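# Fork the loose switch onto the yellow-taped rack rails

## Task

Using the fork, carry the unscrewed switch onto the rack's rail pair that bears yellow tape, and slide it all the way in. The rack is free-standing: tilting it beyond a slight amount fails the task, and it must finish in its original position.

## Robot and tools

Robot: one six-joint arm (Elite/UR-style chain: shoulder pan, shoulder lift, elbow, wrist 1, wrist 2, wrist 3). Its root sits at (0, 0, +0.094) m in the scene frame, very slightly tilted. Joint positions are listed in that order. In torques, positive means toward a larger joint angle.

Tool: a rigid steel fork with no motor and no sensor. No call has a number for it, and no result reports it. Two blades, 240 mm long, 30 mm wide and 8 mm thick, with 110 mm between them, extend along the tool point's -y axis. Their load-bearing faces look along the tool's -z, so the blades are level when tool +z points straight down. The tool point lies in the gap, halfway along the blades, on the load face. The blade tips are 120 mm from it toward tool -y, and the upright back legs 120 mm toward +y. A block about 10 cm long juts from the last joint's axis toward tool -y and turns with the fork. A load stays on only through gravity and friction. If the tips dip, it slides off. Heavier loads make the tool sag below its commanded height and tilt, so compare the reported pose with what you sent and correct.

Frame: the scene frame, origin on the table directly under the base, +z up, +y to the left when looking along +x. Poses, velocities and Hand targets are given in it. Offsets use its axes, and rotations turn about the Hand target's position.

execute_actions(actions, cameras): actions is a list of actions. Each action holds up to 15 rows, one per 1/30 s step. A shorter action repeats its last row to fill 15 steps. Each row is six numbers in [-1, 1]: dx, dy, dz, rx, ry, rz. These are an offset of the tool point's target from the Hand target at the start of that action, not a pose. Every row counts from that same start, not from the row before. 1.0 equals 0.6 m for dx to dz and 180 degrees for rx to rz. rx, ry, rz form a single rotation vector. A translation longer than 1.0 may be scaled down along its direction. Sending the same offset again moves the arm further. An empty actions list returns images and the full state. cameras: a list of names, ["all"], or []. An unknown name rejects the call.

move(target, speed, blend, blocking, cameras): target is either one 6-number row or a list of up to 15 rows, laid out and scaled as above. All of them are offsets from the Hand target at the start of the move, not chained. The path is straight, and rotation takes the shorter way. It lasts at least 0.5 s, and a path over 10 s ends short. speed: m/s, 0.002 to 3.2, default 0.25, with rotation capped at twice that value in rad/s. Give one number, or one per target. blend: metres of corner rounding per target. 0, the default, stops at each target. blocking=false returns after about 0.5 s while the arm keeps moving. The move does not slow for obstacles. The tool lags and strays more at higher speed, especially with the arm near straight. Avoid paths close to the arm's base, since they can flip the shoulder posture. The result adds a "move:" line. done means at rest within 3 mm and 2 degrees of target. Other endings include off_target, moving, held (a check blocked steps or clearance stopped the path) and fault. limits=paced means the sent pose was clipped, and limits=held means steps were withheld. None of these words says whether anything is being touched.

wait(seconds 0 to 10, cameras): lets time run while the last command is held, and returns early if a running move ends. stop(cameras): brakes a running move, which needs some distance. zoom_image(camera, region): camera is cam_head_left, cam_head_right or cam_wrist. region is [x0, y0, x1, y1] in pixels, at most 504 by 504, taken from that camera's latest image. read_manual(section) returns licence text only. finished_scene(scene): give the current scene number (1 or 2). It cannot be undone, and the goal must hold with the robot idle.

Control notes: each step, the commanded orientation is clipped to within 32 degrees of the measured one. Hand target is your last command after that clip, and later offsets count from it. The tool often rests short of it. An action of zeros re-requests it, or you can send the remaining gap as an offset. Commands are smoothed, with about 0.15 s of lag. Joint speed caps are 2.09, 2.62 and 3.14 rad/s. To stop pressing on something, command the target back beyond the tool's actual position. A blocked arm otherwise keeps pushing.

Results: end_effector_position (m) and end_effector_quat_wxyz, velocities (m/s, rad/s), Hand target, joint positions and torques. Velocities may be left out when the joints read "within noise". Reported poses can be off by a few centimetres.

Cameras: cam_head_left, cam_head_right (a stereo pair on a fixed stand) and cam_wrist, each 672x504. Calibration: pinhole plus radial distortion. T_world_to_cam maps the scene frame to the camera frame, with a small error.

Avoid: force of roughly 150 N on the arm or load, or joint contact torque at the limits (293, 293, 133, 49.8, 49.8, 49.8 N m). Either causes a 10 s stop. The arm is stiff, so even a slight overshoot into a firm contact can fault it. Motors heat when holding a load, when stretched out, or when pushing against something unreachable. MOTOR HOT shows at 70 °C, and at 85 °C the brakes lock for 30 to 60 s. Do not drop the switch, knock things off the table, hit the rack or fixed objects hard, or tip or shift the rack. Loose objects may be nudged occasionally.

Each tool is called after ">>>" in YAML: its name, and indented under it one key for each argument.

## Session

>>> execute_actions:
  actions: []

>>> zoom_image:
  camera: "cam_head_left"
  region: [280, 70, 490, 280]

>>> zoom_image:
  camera: "cam_head_right"
  region: [280, 70, 490, 280]

Scene clock: 0.00 s.
end_effector_position=(+0.3721, -0.1179, +0.2683) end_effector_quat_wxyz=(-0.171, +0.978, -0.115, +0.012)
Joint positions: [1.982 -1.736 2.436 -1.964 -1.402 0.575]
Joint velocities: within noise
Joint torques (N m): no reading
Hand target: +0.3721, -0.1179, +0.2683; -0.171, +0.978, -0.115, +0.012
camera_calibration:
cam_wrist: T_world_to_cam=[[0.971635, -0.232132, -0.0451733, -0.367249], [-0.231942, -0.972683, 0.00947392, -0.159603], [-0.0461385, 0.00127239, -0.998934, 0.379723], [0, 0, 0, 1]] pos_world=[0.337333, -0.240977, 0.364241]

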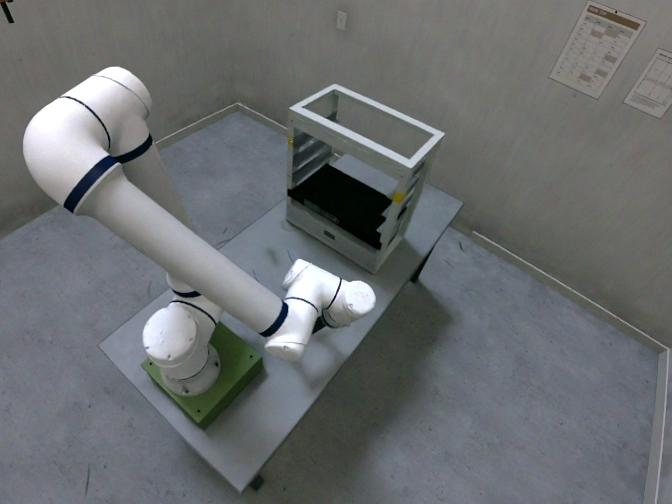

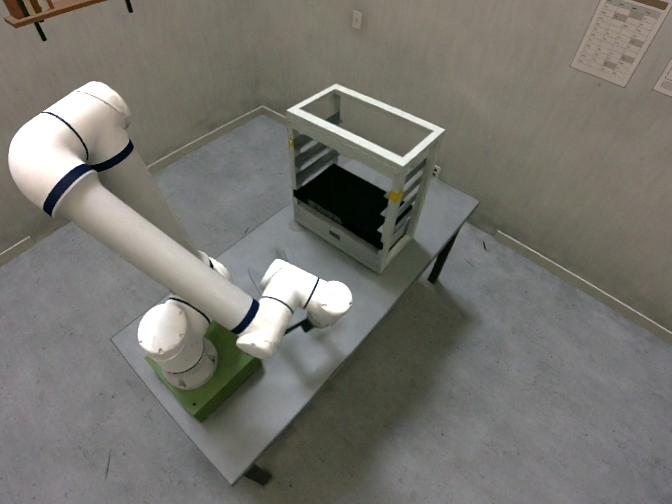

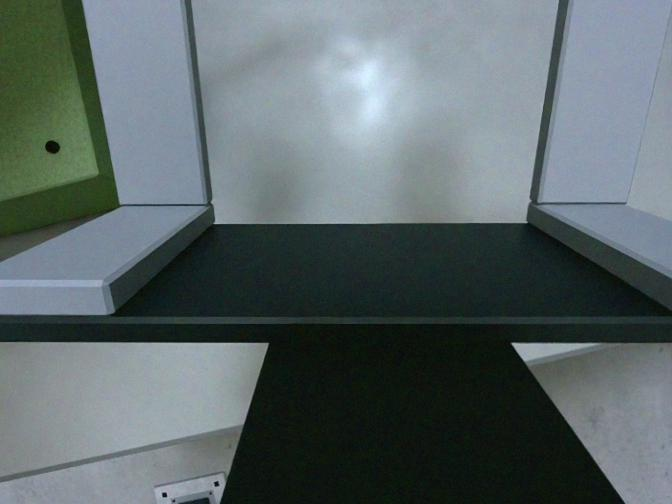

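Scaled by 2.400.

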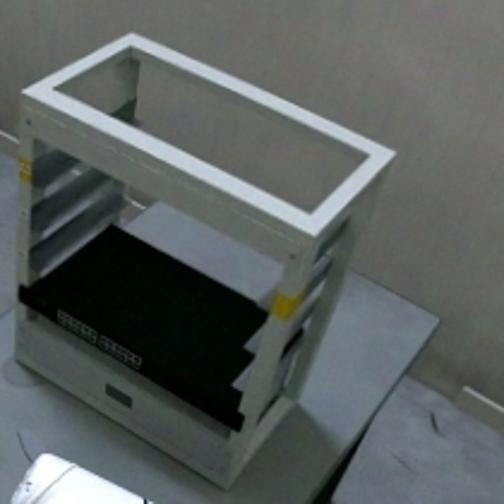

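Scaled by 2.400.

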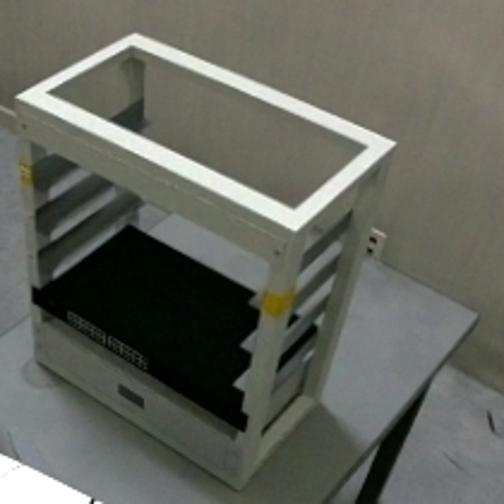

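>>> move:
  target:
    - [0.28, 0.28, 0.22, -0.113, -0.196, -0.026]
    - [0.1967, 0.863, 0.153, -0.2253, -0.3917, -0.0529]
  speed: 0.45
  blend: [0.08, 0]
  cameras: ["cam_wrist", "cam_head_right"]

>>> zoom_image:
  camera: "cam_wrist"
  region: [190, 0, 570, 230]

Scene clock: 33.87 s.
end_effector_position=(+0.4901, +0.3999, +0.3601) end_effector_quat_wxyz=(+0.124, +0.779, -0.061, +0.612)
Joint positions: [3.776 -1.331 2.64 -4.094 -2.404 1.721]
Joint torques (N m): [9.25 -34.87 -44.68 -10.37 -3.74 -0.92]
Hand target: +0.4901, +0.3999, +0.3601; +0.124, +0.779, -0.061, +0.612
Off the commanded pose: 0.000 m, 0 deg.
move: done
camera_calibration:
cam_wrist: T_world_to_cam=[[0.26636, 0.0373561, 0.963149, -0.4828], [-0.557233, -0.809372, 0.185495, 0.401276], [0.786475, -0.586108, -0.194768, 0.0134362], [0, 0, 0, 1]] pos_world=[0.341636, 0.350692, 0.393191]
Images, in order (width x height): cam_head_right 672x504, cam_wrist 672x504.

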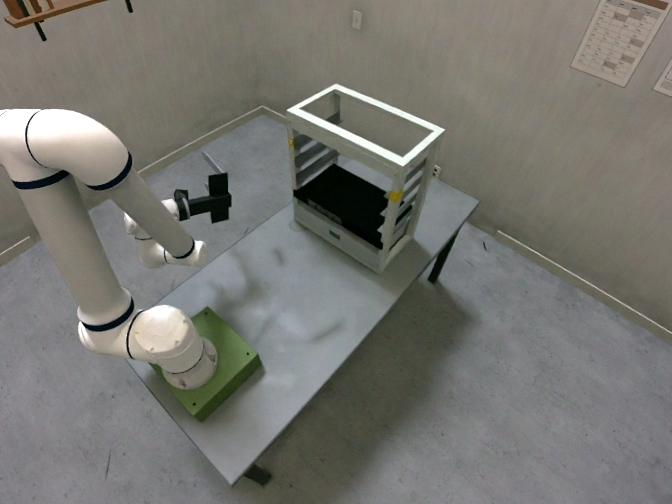

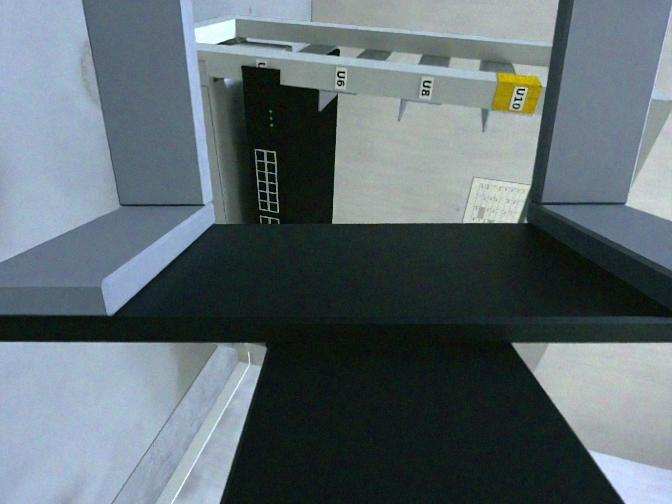

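Scaled by 1.326.

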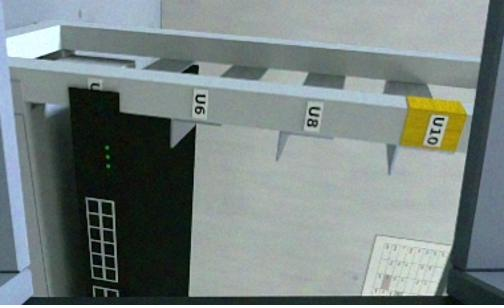

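>>> zoom_image:
  camera: "cam_wrist"
  region: [190, 20, 300, 130]

>>> zoom_image:
  camera: "cam_wrist"
  region: [300, 20, 560, 160]

Scaled by 4.582.

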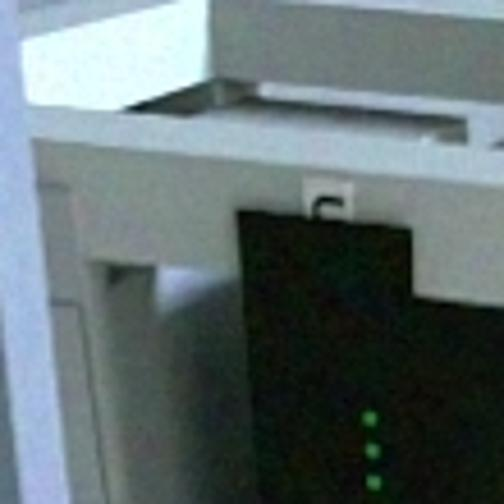

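Scaled by 1.938.

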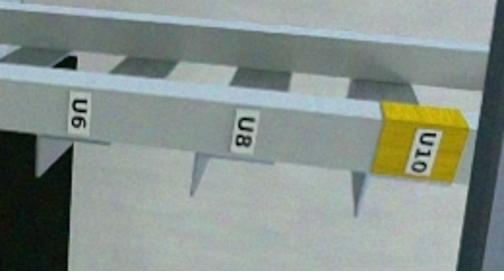

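>>> move:
  target: [0.1915, -0.4815, 0.0, 0, 0, -0.0833]
  speed: 0.4
  cameras: ["cam_wrist"]

>>> zoom_image:
  camera: "cam_wrist"
  region: [190, 0, 570, 230]

Scene clock: 61.87 s.
end_effector_position=(+0.6050, +0.1111, +0.3601) end_effector_quat_wxyz=(+0.203, +0.764, -0.162, +0.590)
Joint positions: [3.01 -1.357 2.748 -4.279 -1.923 1.536]
Joint torques (N m): [-22.93 -27.48 -39.97 -11.57 1.09 -0.83]
Hand target: +0.6050, +0.1110, +0.3601; +0.203, +0.764, -0.162, +0.590
Off the commanded pose: 0.000 m, 0 deg.
move: done
camera_calibration:
cam_wrist: T_world_to_cam=[[0.266812, -0.0327231, 0.963193, -0.495141], [-0.747766, -0.63753, 0.185478, 0.327743], [0.607995, -0.76973, -0.19457, -0.117882], [0, 0, 0, 1]] pos_world=[0.448856, 0.102006, 0.393191]
Images, in order (width x height): cam_wrist 672x504.

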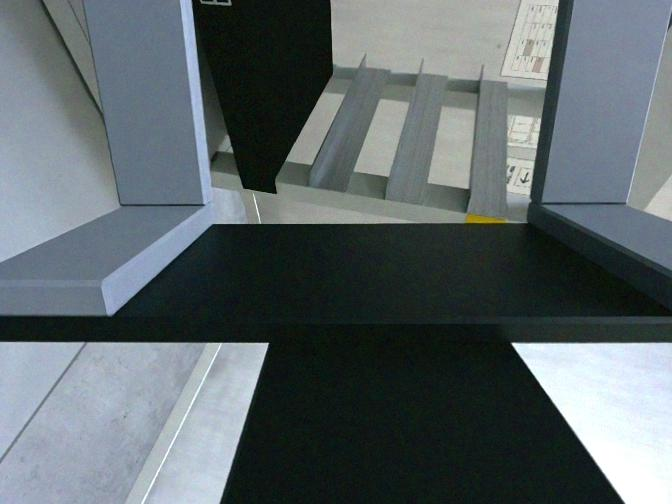

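Scaled by 1.326.

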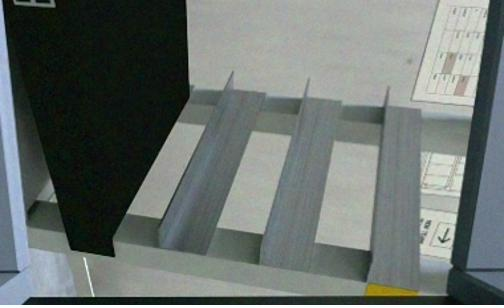

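>>> zoom_image:
  camera: "cam_wrist"
  region: [290, 130, 540, 230]

>>> zoom_image:
  camera: "cam_wrist"
  region: [200, 100, 340, 225]

Scaled by 2.016.

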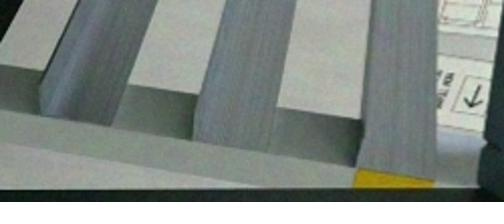

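Scaled by 3.600.

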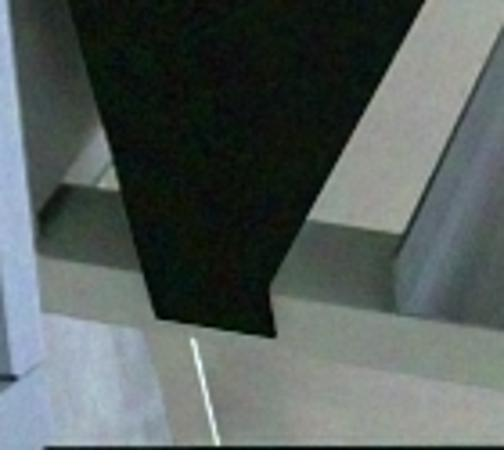

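>>> move:
  target:
    - [-0.097, -0.1893, -0.08, 0.4012, 0.2023, -0.3004]
    - [-0.097, -0.1893, -0.3418, 0.4012, 0.2023, -0.3004]
  speed: [0.45, 0.25]
  blend: [0.03, 0]
  cameras: ["all"]

>>> zoom_image:
  camera: "cam_head_right"
  region: [220, 110, 430, 300]

>>> zoom_image:
  camera: "cam_head_left"
  region: [220, 110, 430, 300]

Scene clock: 115.23 s.
end_effector_position=(+0.5468, -0.0026, +0.1551) end_effector_quat_wxyz=(+0.000, +0.716, -0.698, +0.000)
Joint positions: [2.709 -1.761 2.651 -2.446 -1.571 2.636]
Joint torques (N m): [9.43 -9.38 -48.13 -9.73 1.93 3.54]
Hand target: +0.5468, -0.0026, +0.1550; +0.000, +0.716, -0.698, +0.000
Off the commanded pose: 0.000 m, 0 deg.
move: done
camera_calibration:
cam_wrist: T_world_to_cam=[[0.0133135, -0.999561, -0.0264542, 0.00372392], [-0.937848, -0.0216585, 0.346369, 0.330334], [-0.34679, 0.0201986, -0.937725, 0.429539], [0, 0, 0, 1]] pos_world=[0.458714, 0.00220073, 0.288471]

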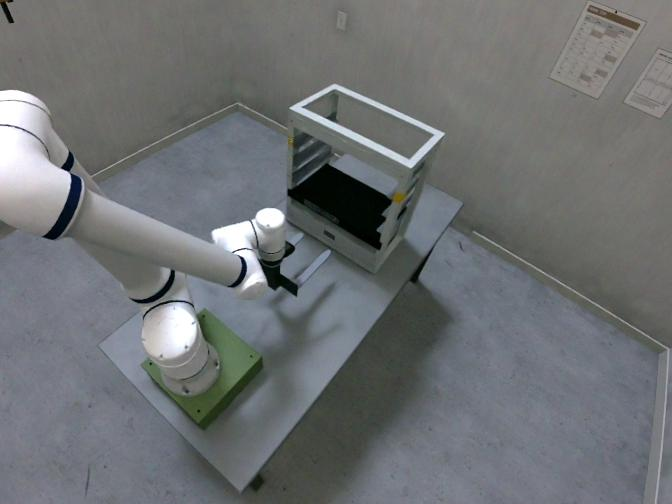

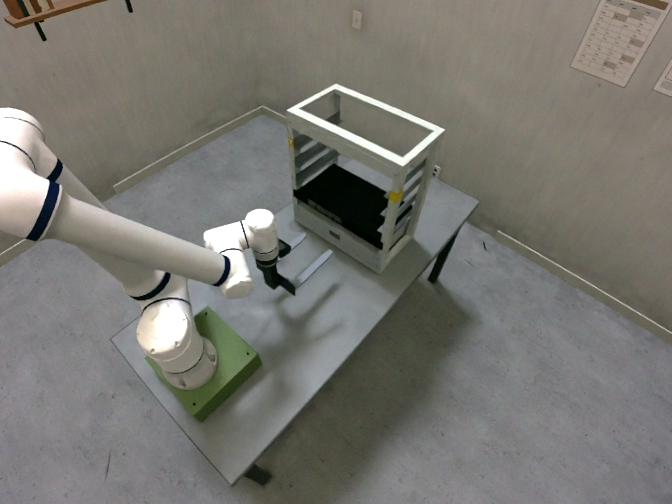

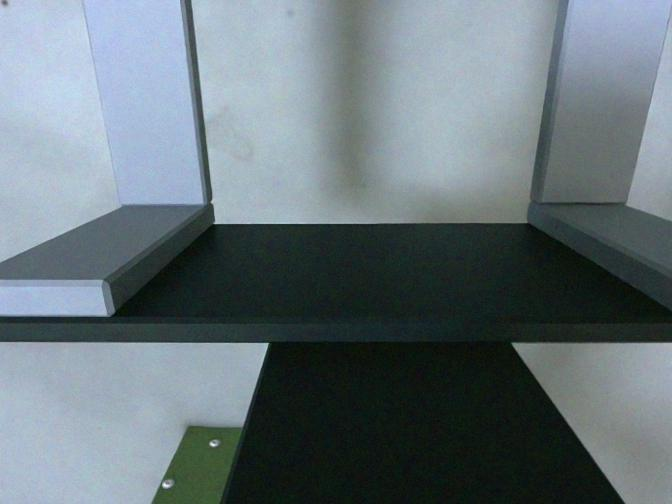

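Scaled by 2.400.

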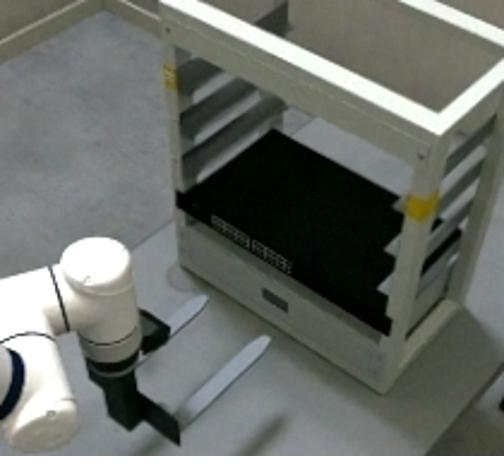

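Scaled by 2.400.

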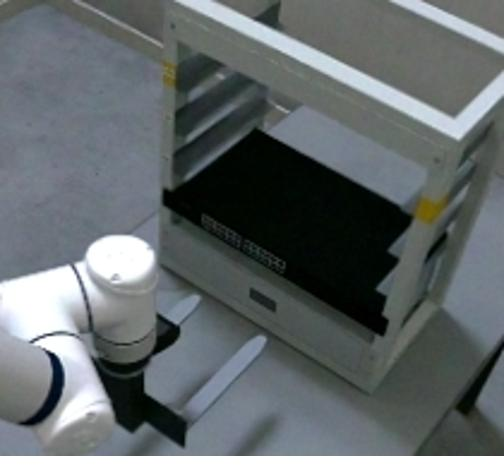

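>>> move:
  target: [0.4832, 0.01265, 0, 0, 0, 0]
  speed: 0.18
  cameras: ["all"]

>>> zoom_image:
  camera: "cam_head_right"
  region: [260, 110, 430, 300]

>>> zoom_image:
  camera: "cam_wrist"
  region: [180, 0, 570, 110]

Scene clock: 128.83 s.
end_effector_position=(+0.8366, +0.0050, +0.1550) end_effector_quat_wxyz=(+0.000, +0.716, -0.698, +0.000)
Joint positions: [2.927 -1.277 2.136 -2.415 -1.568 2.854]
Joint torques (N m): [9.43 -65.48 -75.46 -5.71 -1.67 3.63]
Hand target: +0.8368, +0.0050, +0.1550; +0.000, +0.716, -0.698, +0.000
Off the commanded pose: 0.000 m, 0 deg.
move: done
camera_calibration:
cam_wrist: T_world_to_cam=[[0.0133154, -0.999561, -0.0264529, 0.00745795], [-0.937881, -0.0216579, 0.346281, 0.602372], [-0.346702, 0.0201988, -0.937758, 0.529735], [0, 0, 0, 1]] pos_world=[0.748514, 0.00980073, 0.288371]

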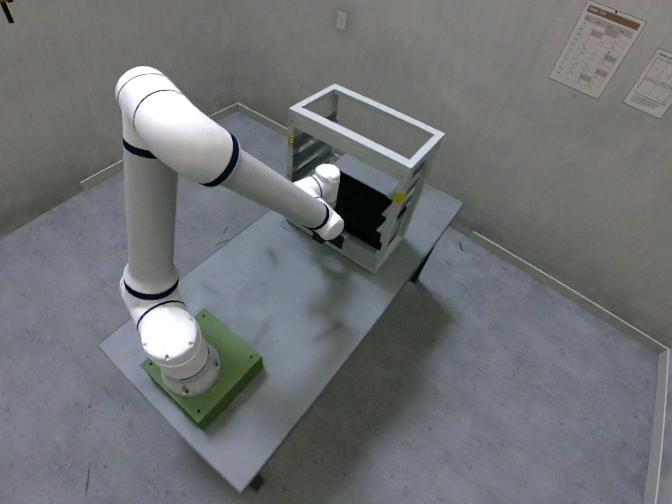

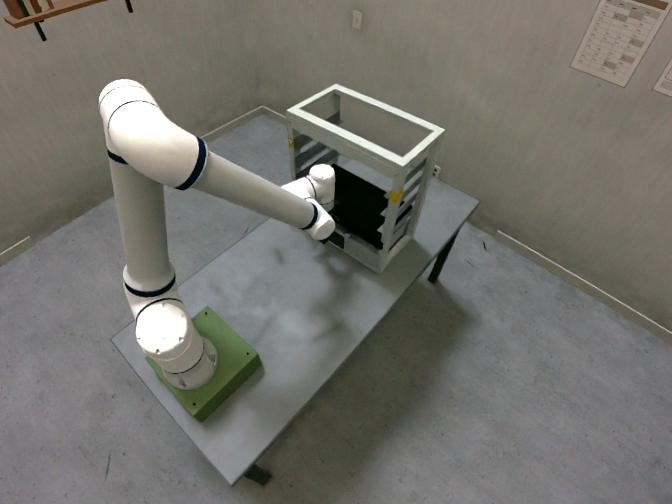

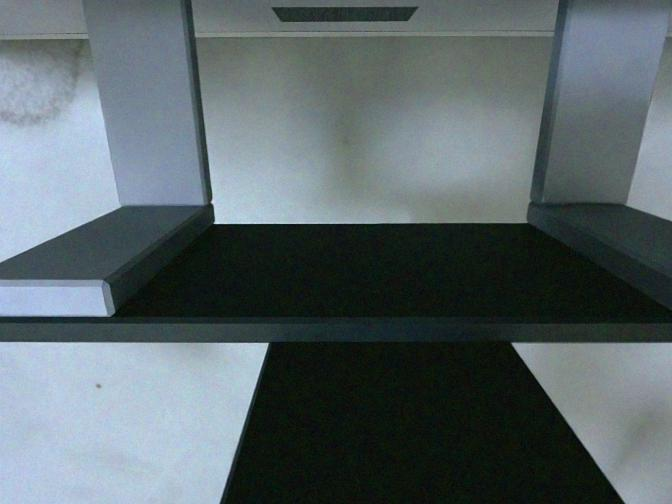

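Scaled by 2.653.

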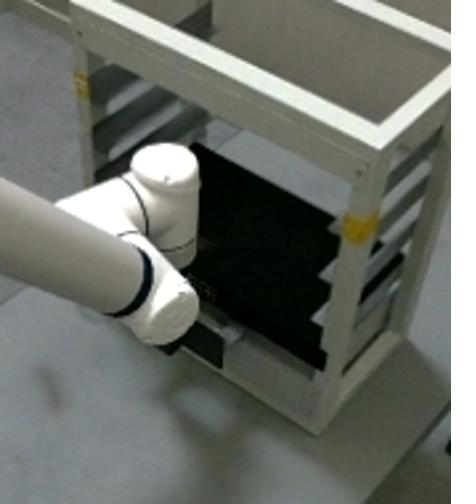

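Scaled by 1.292.

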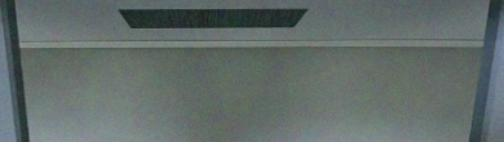

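>>> zoom_image:
  camera: "cam_wrist"
  region: [0, 0, 220, 80]

>>> zoom_image:
  camera: "cam_wrist"
  region: [500, 0, 672, 80]

Scaled by 2.291.

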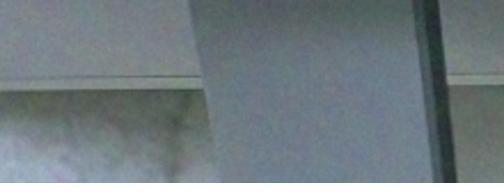

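Scaled by 2.930.

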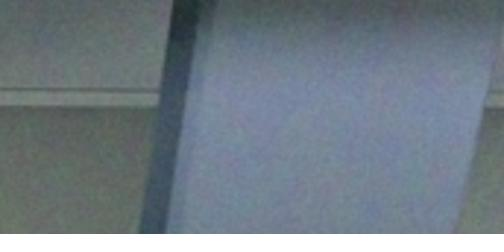

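>>> zoom_image:
  camera: "cam_wrist"
  region: [100, 200, 270, 350]

>>> zoom_image:
  camera: "cam_wrist"
  region: [502, 200, 672, 350]

Scaled by 2.965.

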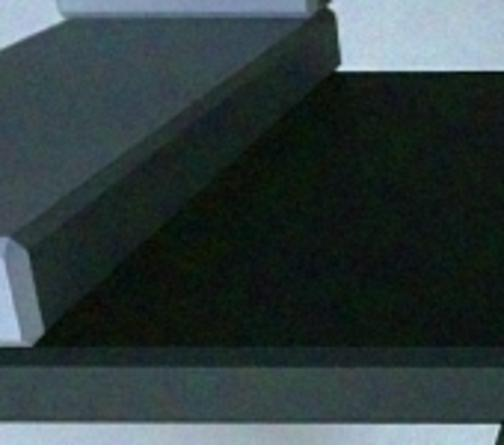

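Scaled by 2.965.

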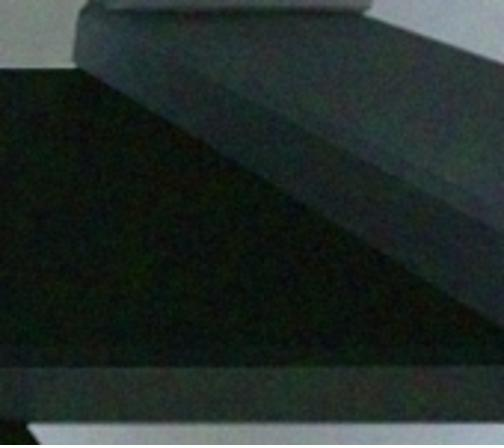

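>>> move:
  target: [-0.0163, -0.0005, 0.0167, 0, 0, -0.0028]
  speed: 0.08

>>> move:
  target: [0, 0, 0.0167, 0, 0, 0]
  speed: 0.025

Scene clock: 166.17 s.
end_effector_position=(+0.8271, +0.0047, +0.1649) end_effector_quat_wxyz=(+0.000, +0.713, -0.701, +0.000)
Joint positions: [2.924 -1.304 2.149 -2.401 -1.568 2.86]
Joint torques (N m): [-21.94 -89.77 -51.28 -5.3 -1.75 3.23]
Hand target: +0.8270, +0.0047, +0.1651; +0.000, +0.713, -0.701, +0.000
Off the commanded pose: 0.000 m, 0 deg.
move: done

Scene clock: 166.97 s.
end_effector_position=(+0.8269, +0.0047, +0.1748) end_effector_quat_wxyz=(+0.000, +0.713, -0.701, +0.000)
Joint positions: [2.924 -1.319 2.143 -2.381 -1.568 2.86]
Joint torques (N m): [-21.1 -105.29 -96.62 -11.35 -0.26 2.28]
Hand target: +0.8270, +0.0047, +0.1751; +0.000, +0.713, -0.701, +0.000
Off the commanded pose: 0.000 m, 0 deg.
move: done

>>> move:
  target: [0, 0, 0.015, 0, 0, 0]
  speed: 0.03
  cameras: ["all"]

>>> zoom_image:
  camera: "cam_head_right"
  region: [260, 110, 430, 300]

>>> zoom_image:
  camera: "cam_head_left"
  region: [260, 110, 430, 300]

Scene clock: 171.97 s.
end_effector_position=(+0.8270, +0.0047, +0.1839) end_effector_quat_wxyz=(+0.000, +0.713, -0.701, +0.000)
Joint positions: [2.924 -1.331 2.137 -2.363 -1.568 2.86]
Joint torques (N m): [-20.51 -123.4 -115.34 -19.12 2.62 -1.67]
Hand target: +0.8270, +0.0047, +0.1841; +0.000, +0.713, -0.701, +0.000
Off the commanded pose: 0.000 m, 0 deg.
move: done
camera_calibration:
cam_wrist: T_world_to_cam=[[0.00452433, -0.999641, -0.0263919, 0.0153138], [-0.938012, -0.0133894, 0.346345, 0.58347], [-0.346574, 0.0231889, -0.937736, 0.553299], [0, 0, 0, 1]] pos_world=[0.738991, 0.0102902, 0.317171]

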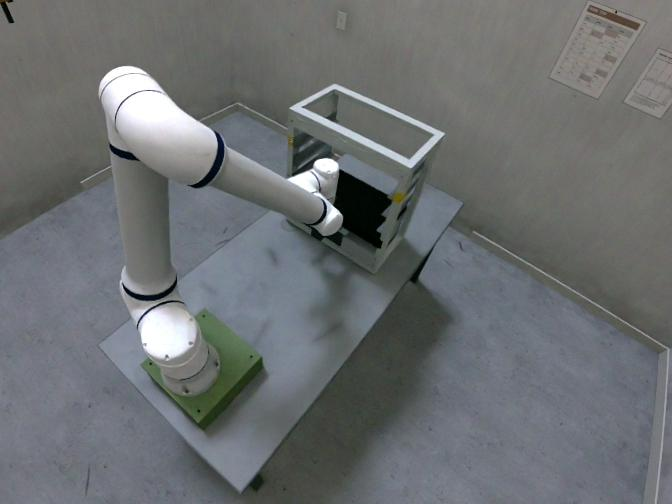

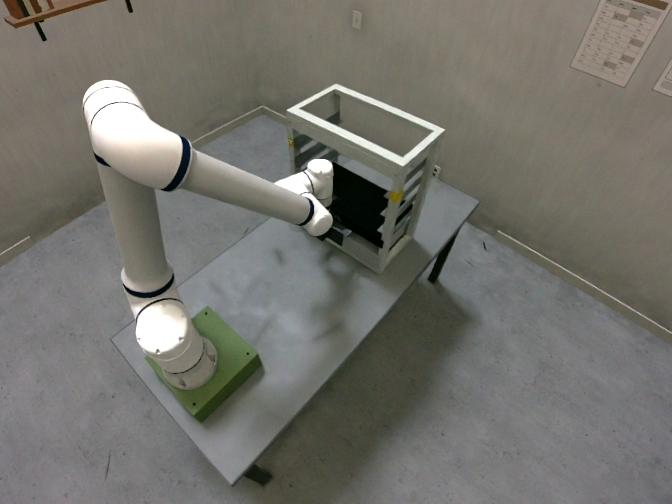

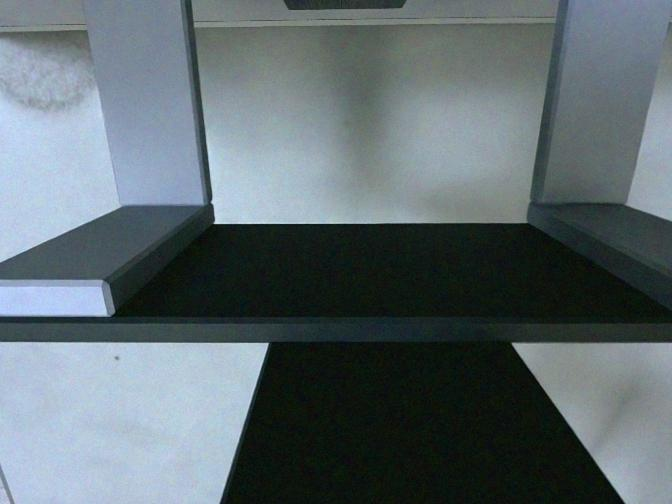

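Scaled by 2.653.

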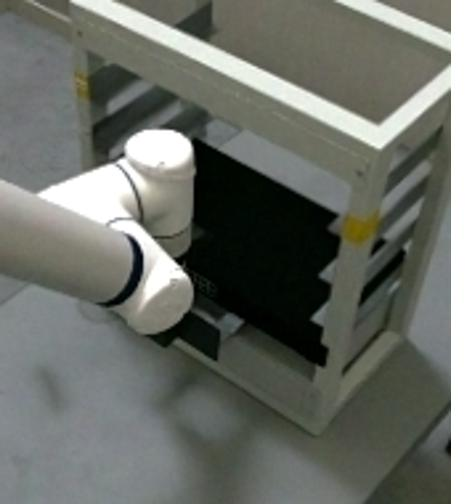

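Scaled by 2.653.

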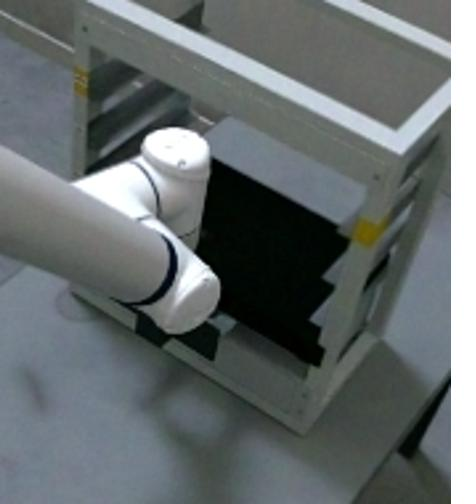

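>>> move:
  target:
    - [-0.49992, -0.00873, 0.0, 0, 0, 0]
    - [-0.49992, -0.00873, 0.4407, 0, 0, 0]
  speed: [0.14, 0.15]
  blend: [0.005, 0]
  cameras: ["all"]

>>> zoom_image:
  camera: "cam_head_right"
  region: [220, 80, 430, 270]

>>> zoom_image:
  camera: "cam_head_left"
  region: [220, 80, 430, 270]

Scene clock: 184.43 s.
end_effector_position=(+0.5270, -0.0005, +0.4483) end_effector_quat_wxyz=(+0.000, +0.713, -0.701, +0.000)
Joint positions: [2.691 -2.162 2.262 -1.656 -1.571 2.627]
Joint torques (N m): [-21.68 -40.86 -145 -17.98 2.63 -2.17]
Hand target: +0.5270, -0.0005, +0.4485; +0.000, +0.713, -0.701, +0.000
Off the commanded pose: 0.000 m, 0 deg.
move: done
camera_calibration:
cam_wrist: T_world_to_cam=[[0.00449225, -0.999639, -0.0264856, 0.0185194], [-0.938045, -0.0133895, 0.346255, 0.210489], [-0.346485, 0.0232892, -0.937766, 0.697363], [0, 0, 0, 1]] pos_world=[0.438991, 0.00509007, 0.581571]

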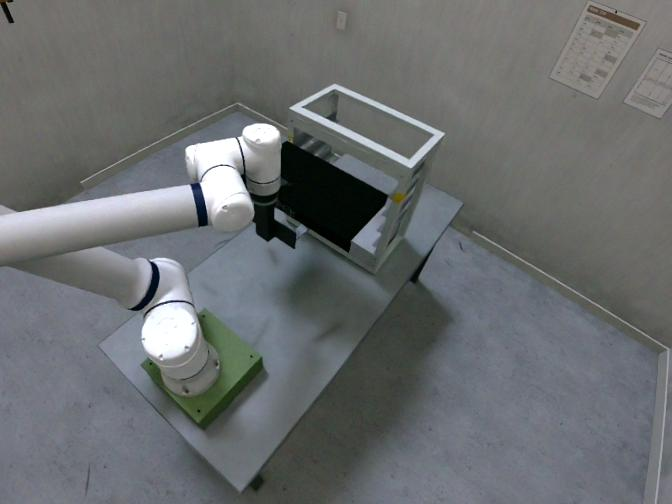

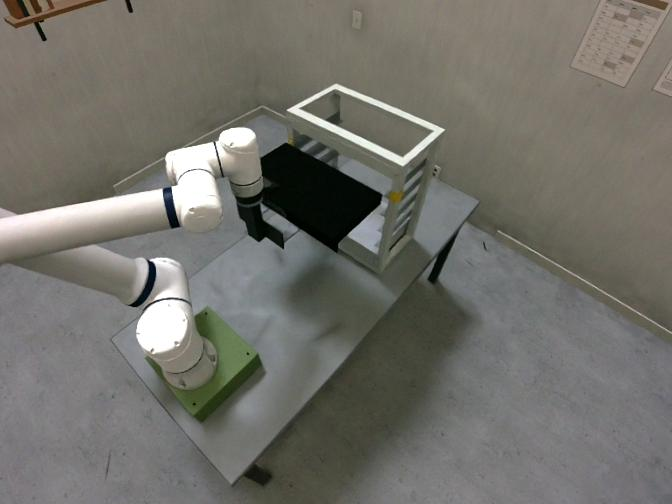

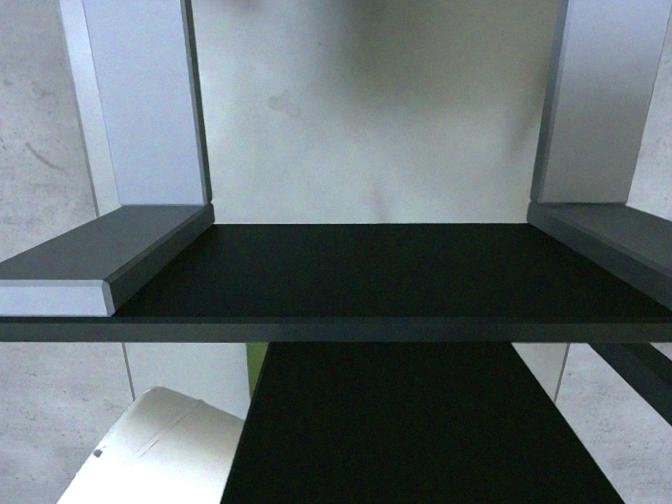

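Scaled by 2.400.

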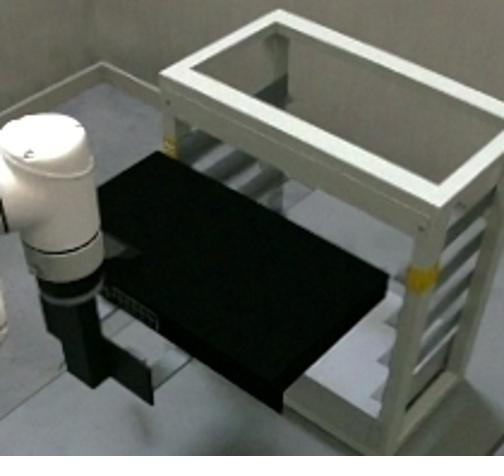

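Scaled by 2.400.

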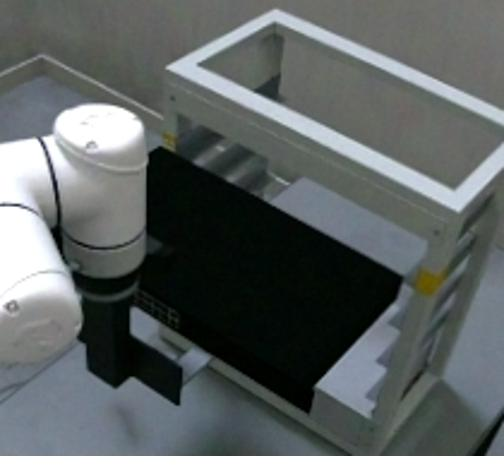

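>>> move:
  target:
    - [0.47493, 0.00829, 0, 0, 0, 0]
    - [0.50659, 0.00884, 0, 0, 0, 0]
  speed: [0.13, 0.03]
  blend: [0.006, 0]
  cameras: ["all"]

>>> zoom_image:
  camera: "cam_head_right"
  region: [260, 80, 430, 270]

>>> zoom_image:
  camera: "cam_head_left"
  region: [260, 80, 430, 270]

Scene clock: 194.00 s.
end_effector_position=(+0.8307, +0.0048, +0.4485) end_effector_quat_wxyz=(+0.000, +0.713, -0.701, +0.000)
Joint positions: [2.925 -1.567 1.86 -1.85 -1.568 2.861]
Joint torques (N m): [8.79 -83.78 -147.29 -22.24 2.37 3.57]
Hand target: +0.8310, +0.0048, +0.4485; +0.000, +0.713, -0.701, +0.000
Off the commanded pose: 0.000 m, 0 deg.
move: done
camera_calibration:
cam_wrist: T_world_to_cam=[[0.00449225, -0.999639, -0.0264856, 0.0224585], [-0.938045, -0.0133895, 0.346255, 0.495375], [-0.346485, 0.0232892, -0.937766, 0.802654], [0, 0, 0, 1]] pos_world=[0.742691, 0.0103901, 0.581771]

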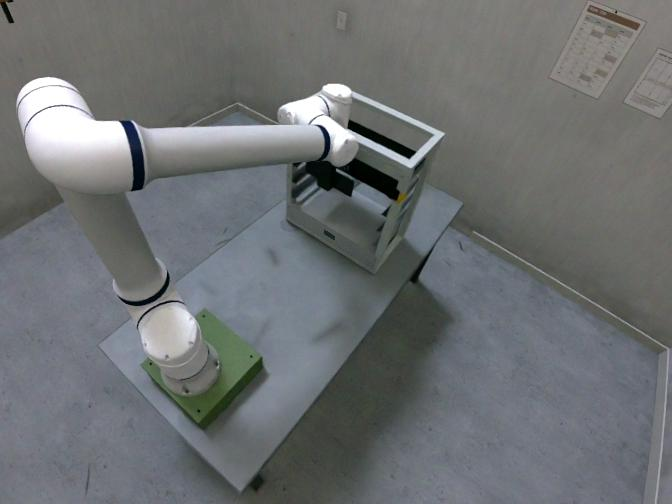

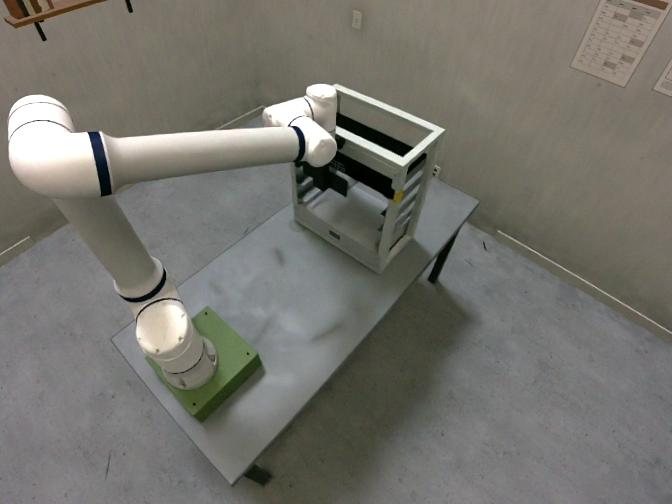

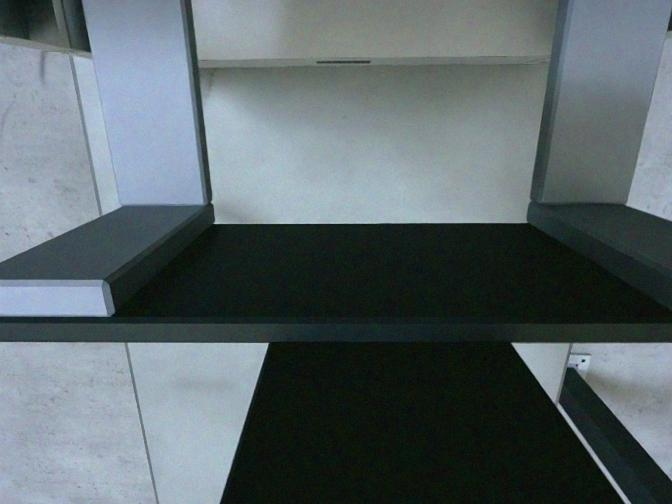

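Scaled by 2.653.

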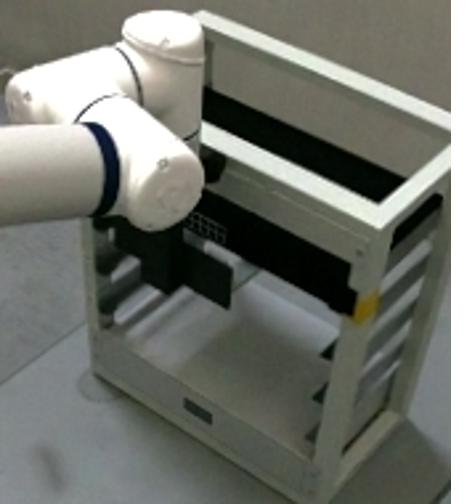

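Scaled by 2.653.

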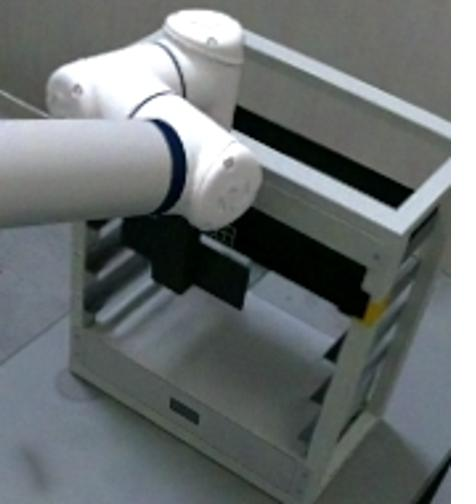

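>>> move:
  target:
    - [0, 0, -0.0408, 0, 0, 0]
    - [-0.2983, -0.0052, -0.0408, 0, 0, 0]
    - [-0.2983, -0.0052, 0.0242, 0, 0, 0]
  speed: [0.03, 0.2, 0.15]
  blend: [0.0, 0.003, 0]
  cameras: ["all"]

>>> zoom_image:
  camera: "cam_head_right"
  region: [260, 80, 430, 270]

>>> zoom_image:
  camera: "cam_head_left"
  region: [260, 80, 430, 270]

Scene clock: 203.37 s.
end_effector_position=(+0.6520, +0.0017, +0.4628) end_effector_quat_wxyz=(+0.000, +0.713, -0.701, +0.000)
Joint positions: [2.823 -1.897 2.102 -1.761 -1.569 2.759]
Joint torques (N m): [-20.36 -45.45 -100.5 -5.71 1.82 -2.17]
Hand target: +0.6520, +0.0016, +0.4630; +0.000, +0.713, -0.701, +0.000
Off the commanded pose: 0.000 m, 0 deg.
move: done
camera_calibration:
cam_wrist: T_world_to_cam=[[0.00449225, -0.999639, -0.0264856, 0.0205438], [-0.938045, -0.0133895, 0.346255, 0.322719], [-0.346485, 0.0232892, -0.937766, 0.754313], [0, 0, 0, 1]] pos_world=[0.563991, 0.00729007, 0.596171]

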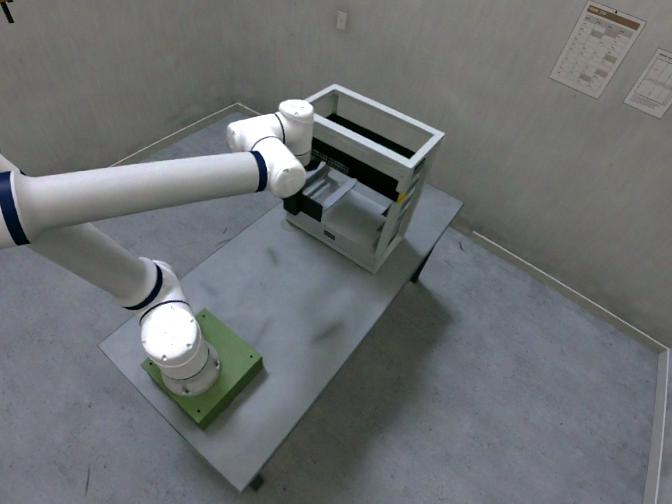

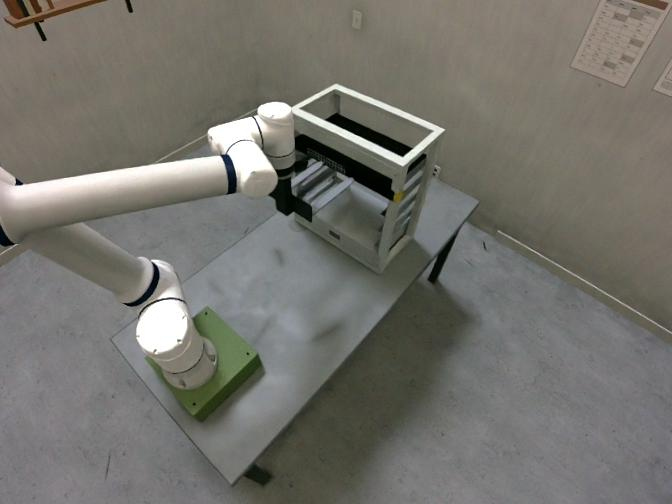

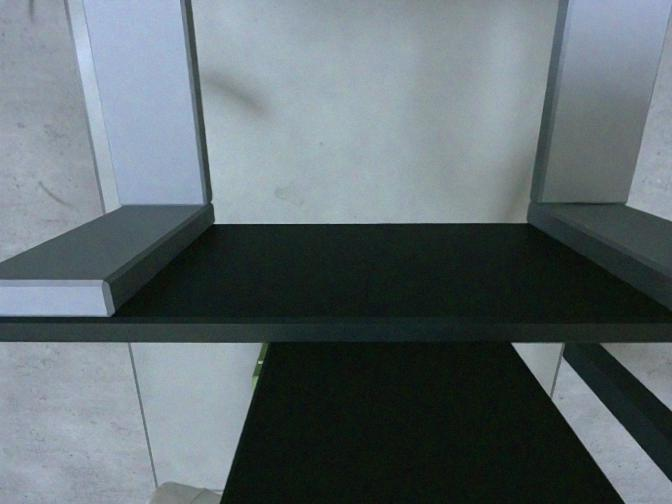

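Scaled by 2.653.

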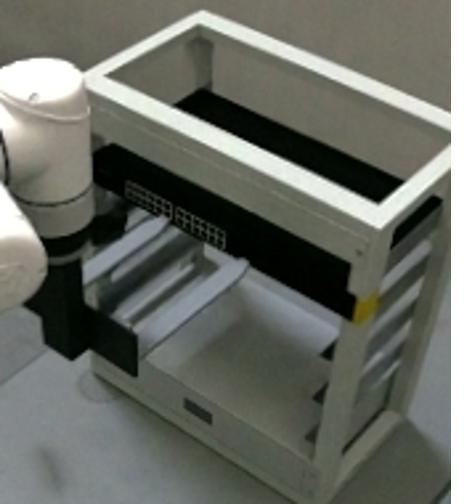

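Scaled by 2.653.

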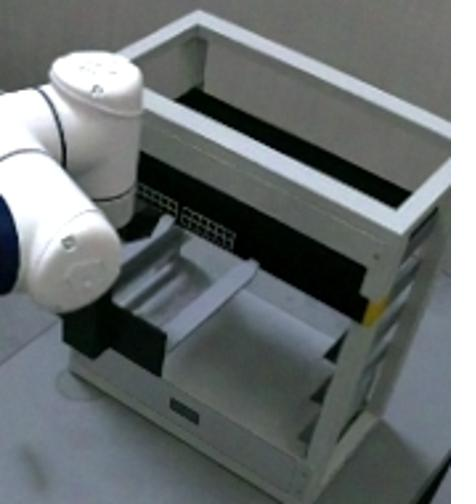

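>>> move:
  target: [0.01667, 0.0003, 0, 0, 0, 0]
  speed: 0.04

>>> move:
  target: [0.0033, 0.00006, 0, 0, 0, 0]
  speed: 0.01

>>> move:
  target: [0.0025, 0.00004, 0, 0, 0, 0]
  speed: 0.01

Scene clock: 207.30 s.
end_effector_position=(+0.6618, +0.0018, +0.4630) end_effector_quat_wxyz=(+0.000, +0.713, -0.701, +0.000)
Joint positions: [2.83 -1.878 2.089 -1.767 -1.569 2.767]
Joint torques (N m): [9.14 -17.6 -100.46 -10.33 1.98 3.41]
Hand target: +0.6620, +0.0018, +0.4630; +0.000, +0.713, -0.701, +0.000
Off the commanded pose: 0.000 m, 0 deg.
move: done

Scene clock: 208.00 s.
end_effector_position=(+0.6639, +0.0019, +0.4630) end_effector_quat_wxyz=(+0.000, +0.713, -0.701, +0.000)
Joint positions: [2.832 -1.874 2.086 -1.769 -1.569 2.768]
Joint torques (N m): [8.81 -17.95 -100.41 -10.25 1.91 3.59]
Hand target: +0.6640, +0.0019, +0.4630; +0.000, +0.713, -0.701, +0.000
Off the commanded pose: 0.000 m, 0 deg.
move: done

Scene clock: 208.70 s.
end_effector_position=(+0.6654, +0.0019, +0.4630) end_effector_quat_wxyz=(+0.000, +0.713, -0.701, +0.000)
Joint positions: [2.833 -1.871 2.084 -1.77 -1.569 2.769]
Joint torques (N m): [7.97 -9.56 -107.13 -15.06 2.13 5.54]
Hand target: +0.6655, +0.0019, +0.4630; +0.000, +0.713, -0.701, +0.000
Off the commanded pose: 0.000 m, 0 deg.
move: done

>>> move:
  target: [0.00125, 0.00002, 0, 0, 0, 0]
  speed: 0.01

Scene clock: 211.20 s.
end_effector_position=(+0.6661, +0.0019, +0.4630) end_effector_quat_wxyz=(+0.000, +0.713, -0.701, +0.000)
Joint positions: [2.834 -1.87 2.083 -1.77 -1.569 2.77]
Joint torques (N m): [6.56 1.44 -115.93 -21.56 2.98 7.79]
Hand target: +0.6662, +0.0019, +0.4630; +0.000, +0.713, -0.701, +0.000
Off the commanded pose: 0.000 m, 0 deg.
move: done

>>> move:
  target: [-0.1667, -0.0029, 0, 0, 0, 0]
  speed: 0.25
  cameras: ["cam_head_left", "cam_head_right"]

Scene clock: 218.13 s.
end_effector_position=(+0.5664, +0.0002, +0.4630) end_effector_quat_wxyz=(+0.000, +0.713, -0.701, +0.000)
Joint positions: [2.742 -2.076 2.199 -1.68 -1.57 2.678]
Joint torques (N m): [-20.52 -24.21 -75.61 -5.31 2.15 -2.36]
Hand target: +0.5662, +0.0002, +0.4630; +0.000, +0.713, -0.701, +0.000
Off the commanded pose: 0.000 m, 0 deg.
move: done
Images, in order (width x height): cam_head_left 672x504, cam_head_right 672x504.

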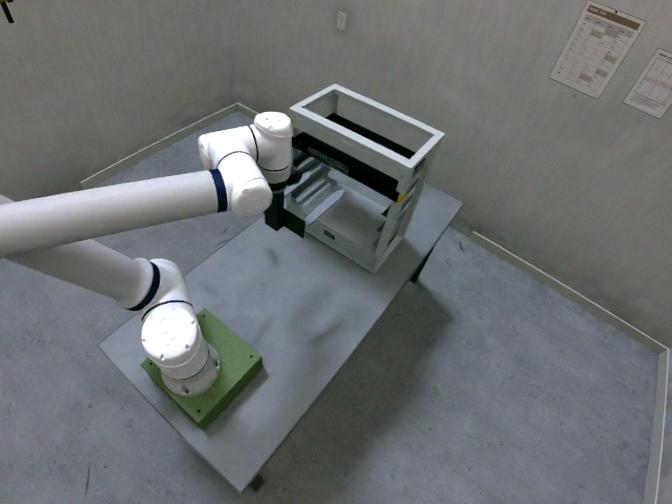

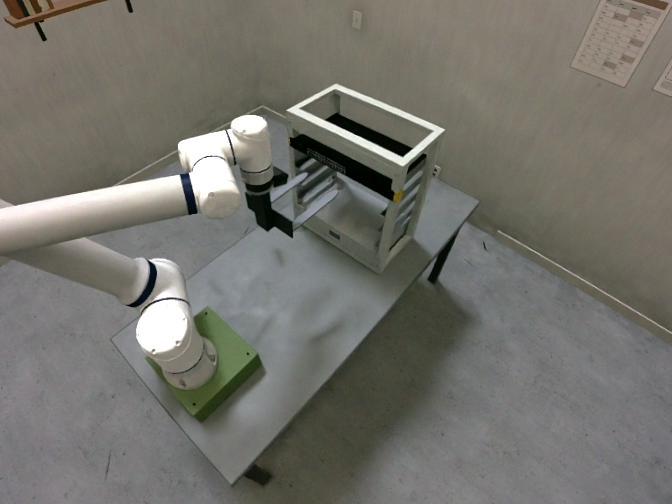

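>>> zoom_image:
  camera: "cam_head_right"
  region: [280, 100, 430, 220]

>>> zoom_image:
  camera: "cam_head_left"
  region: [280, 100, 430, 220]

Scaled by 3.360.

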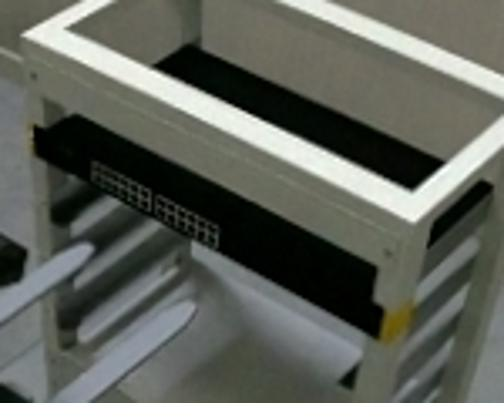

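Scaled by 3.360.

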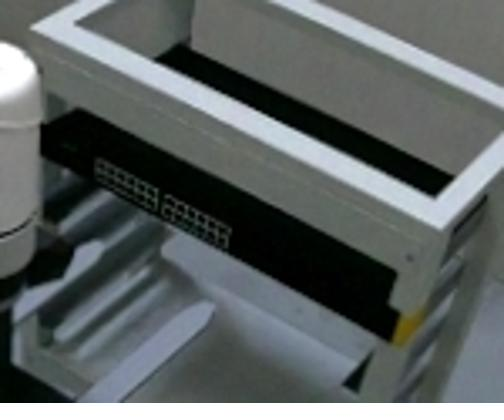

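>>> finished_scene:
  scene: 2

The scene is finished: the task was done.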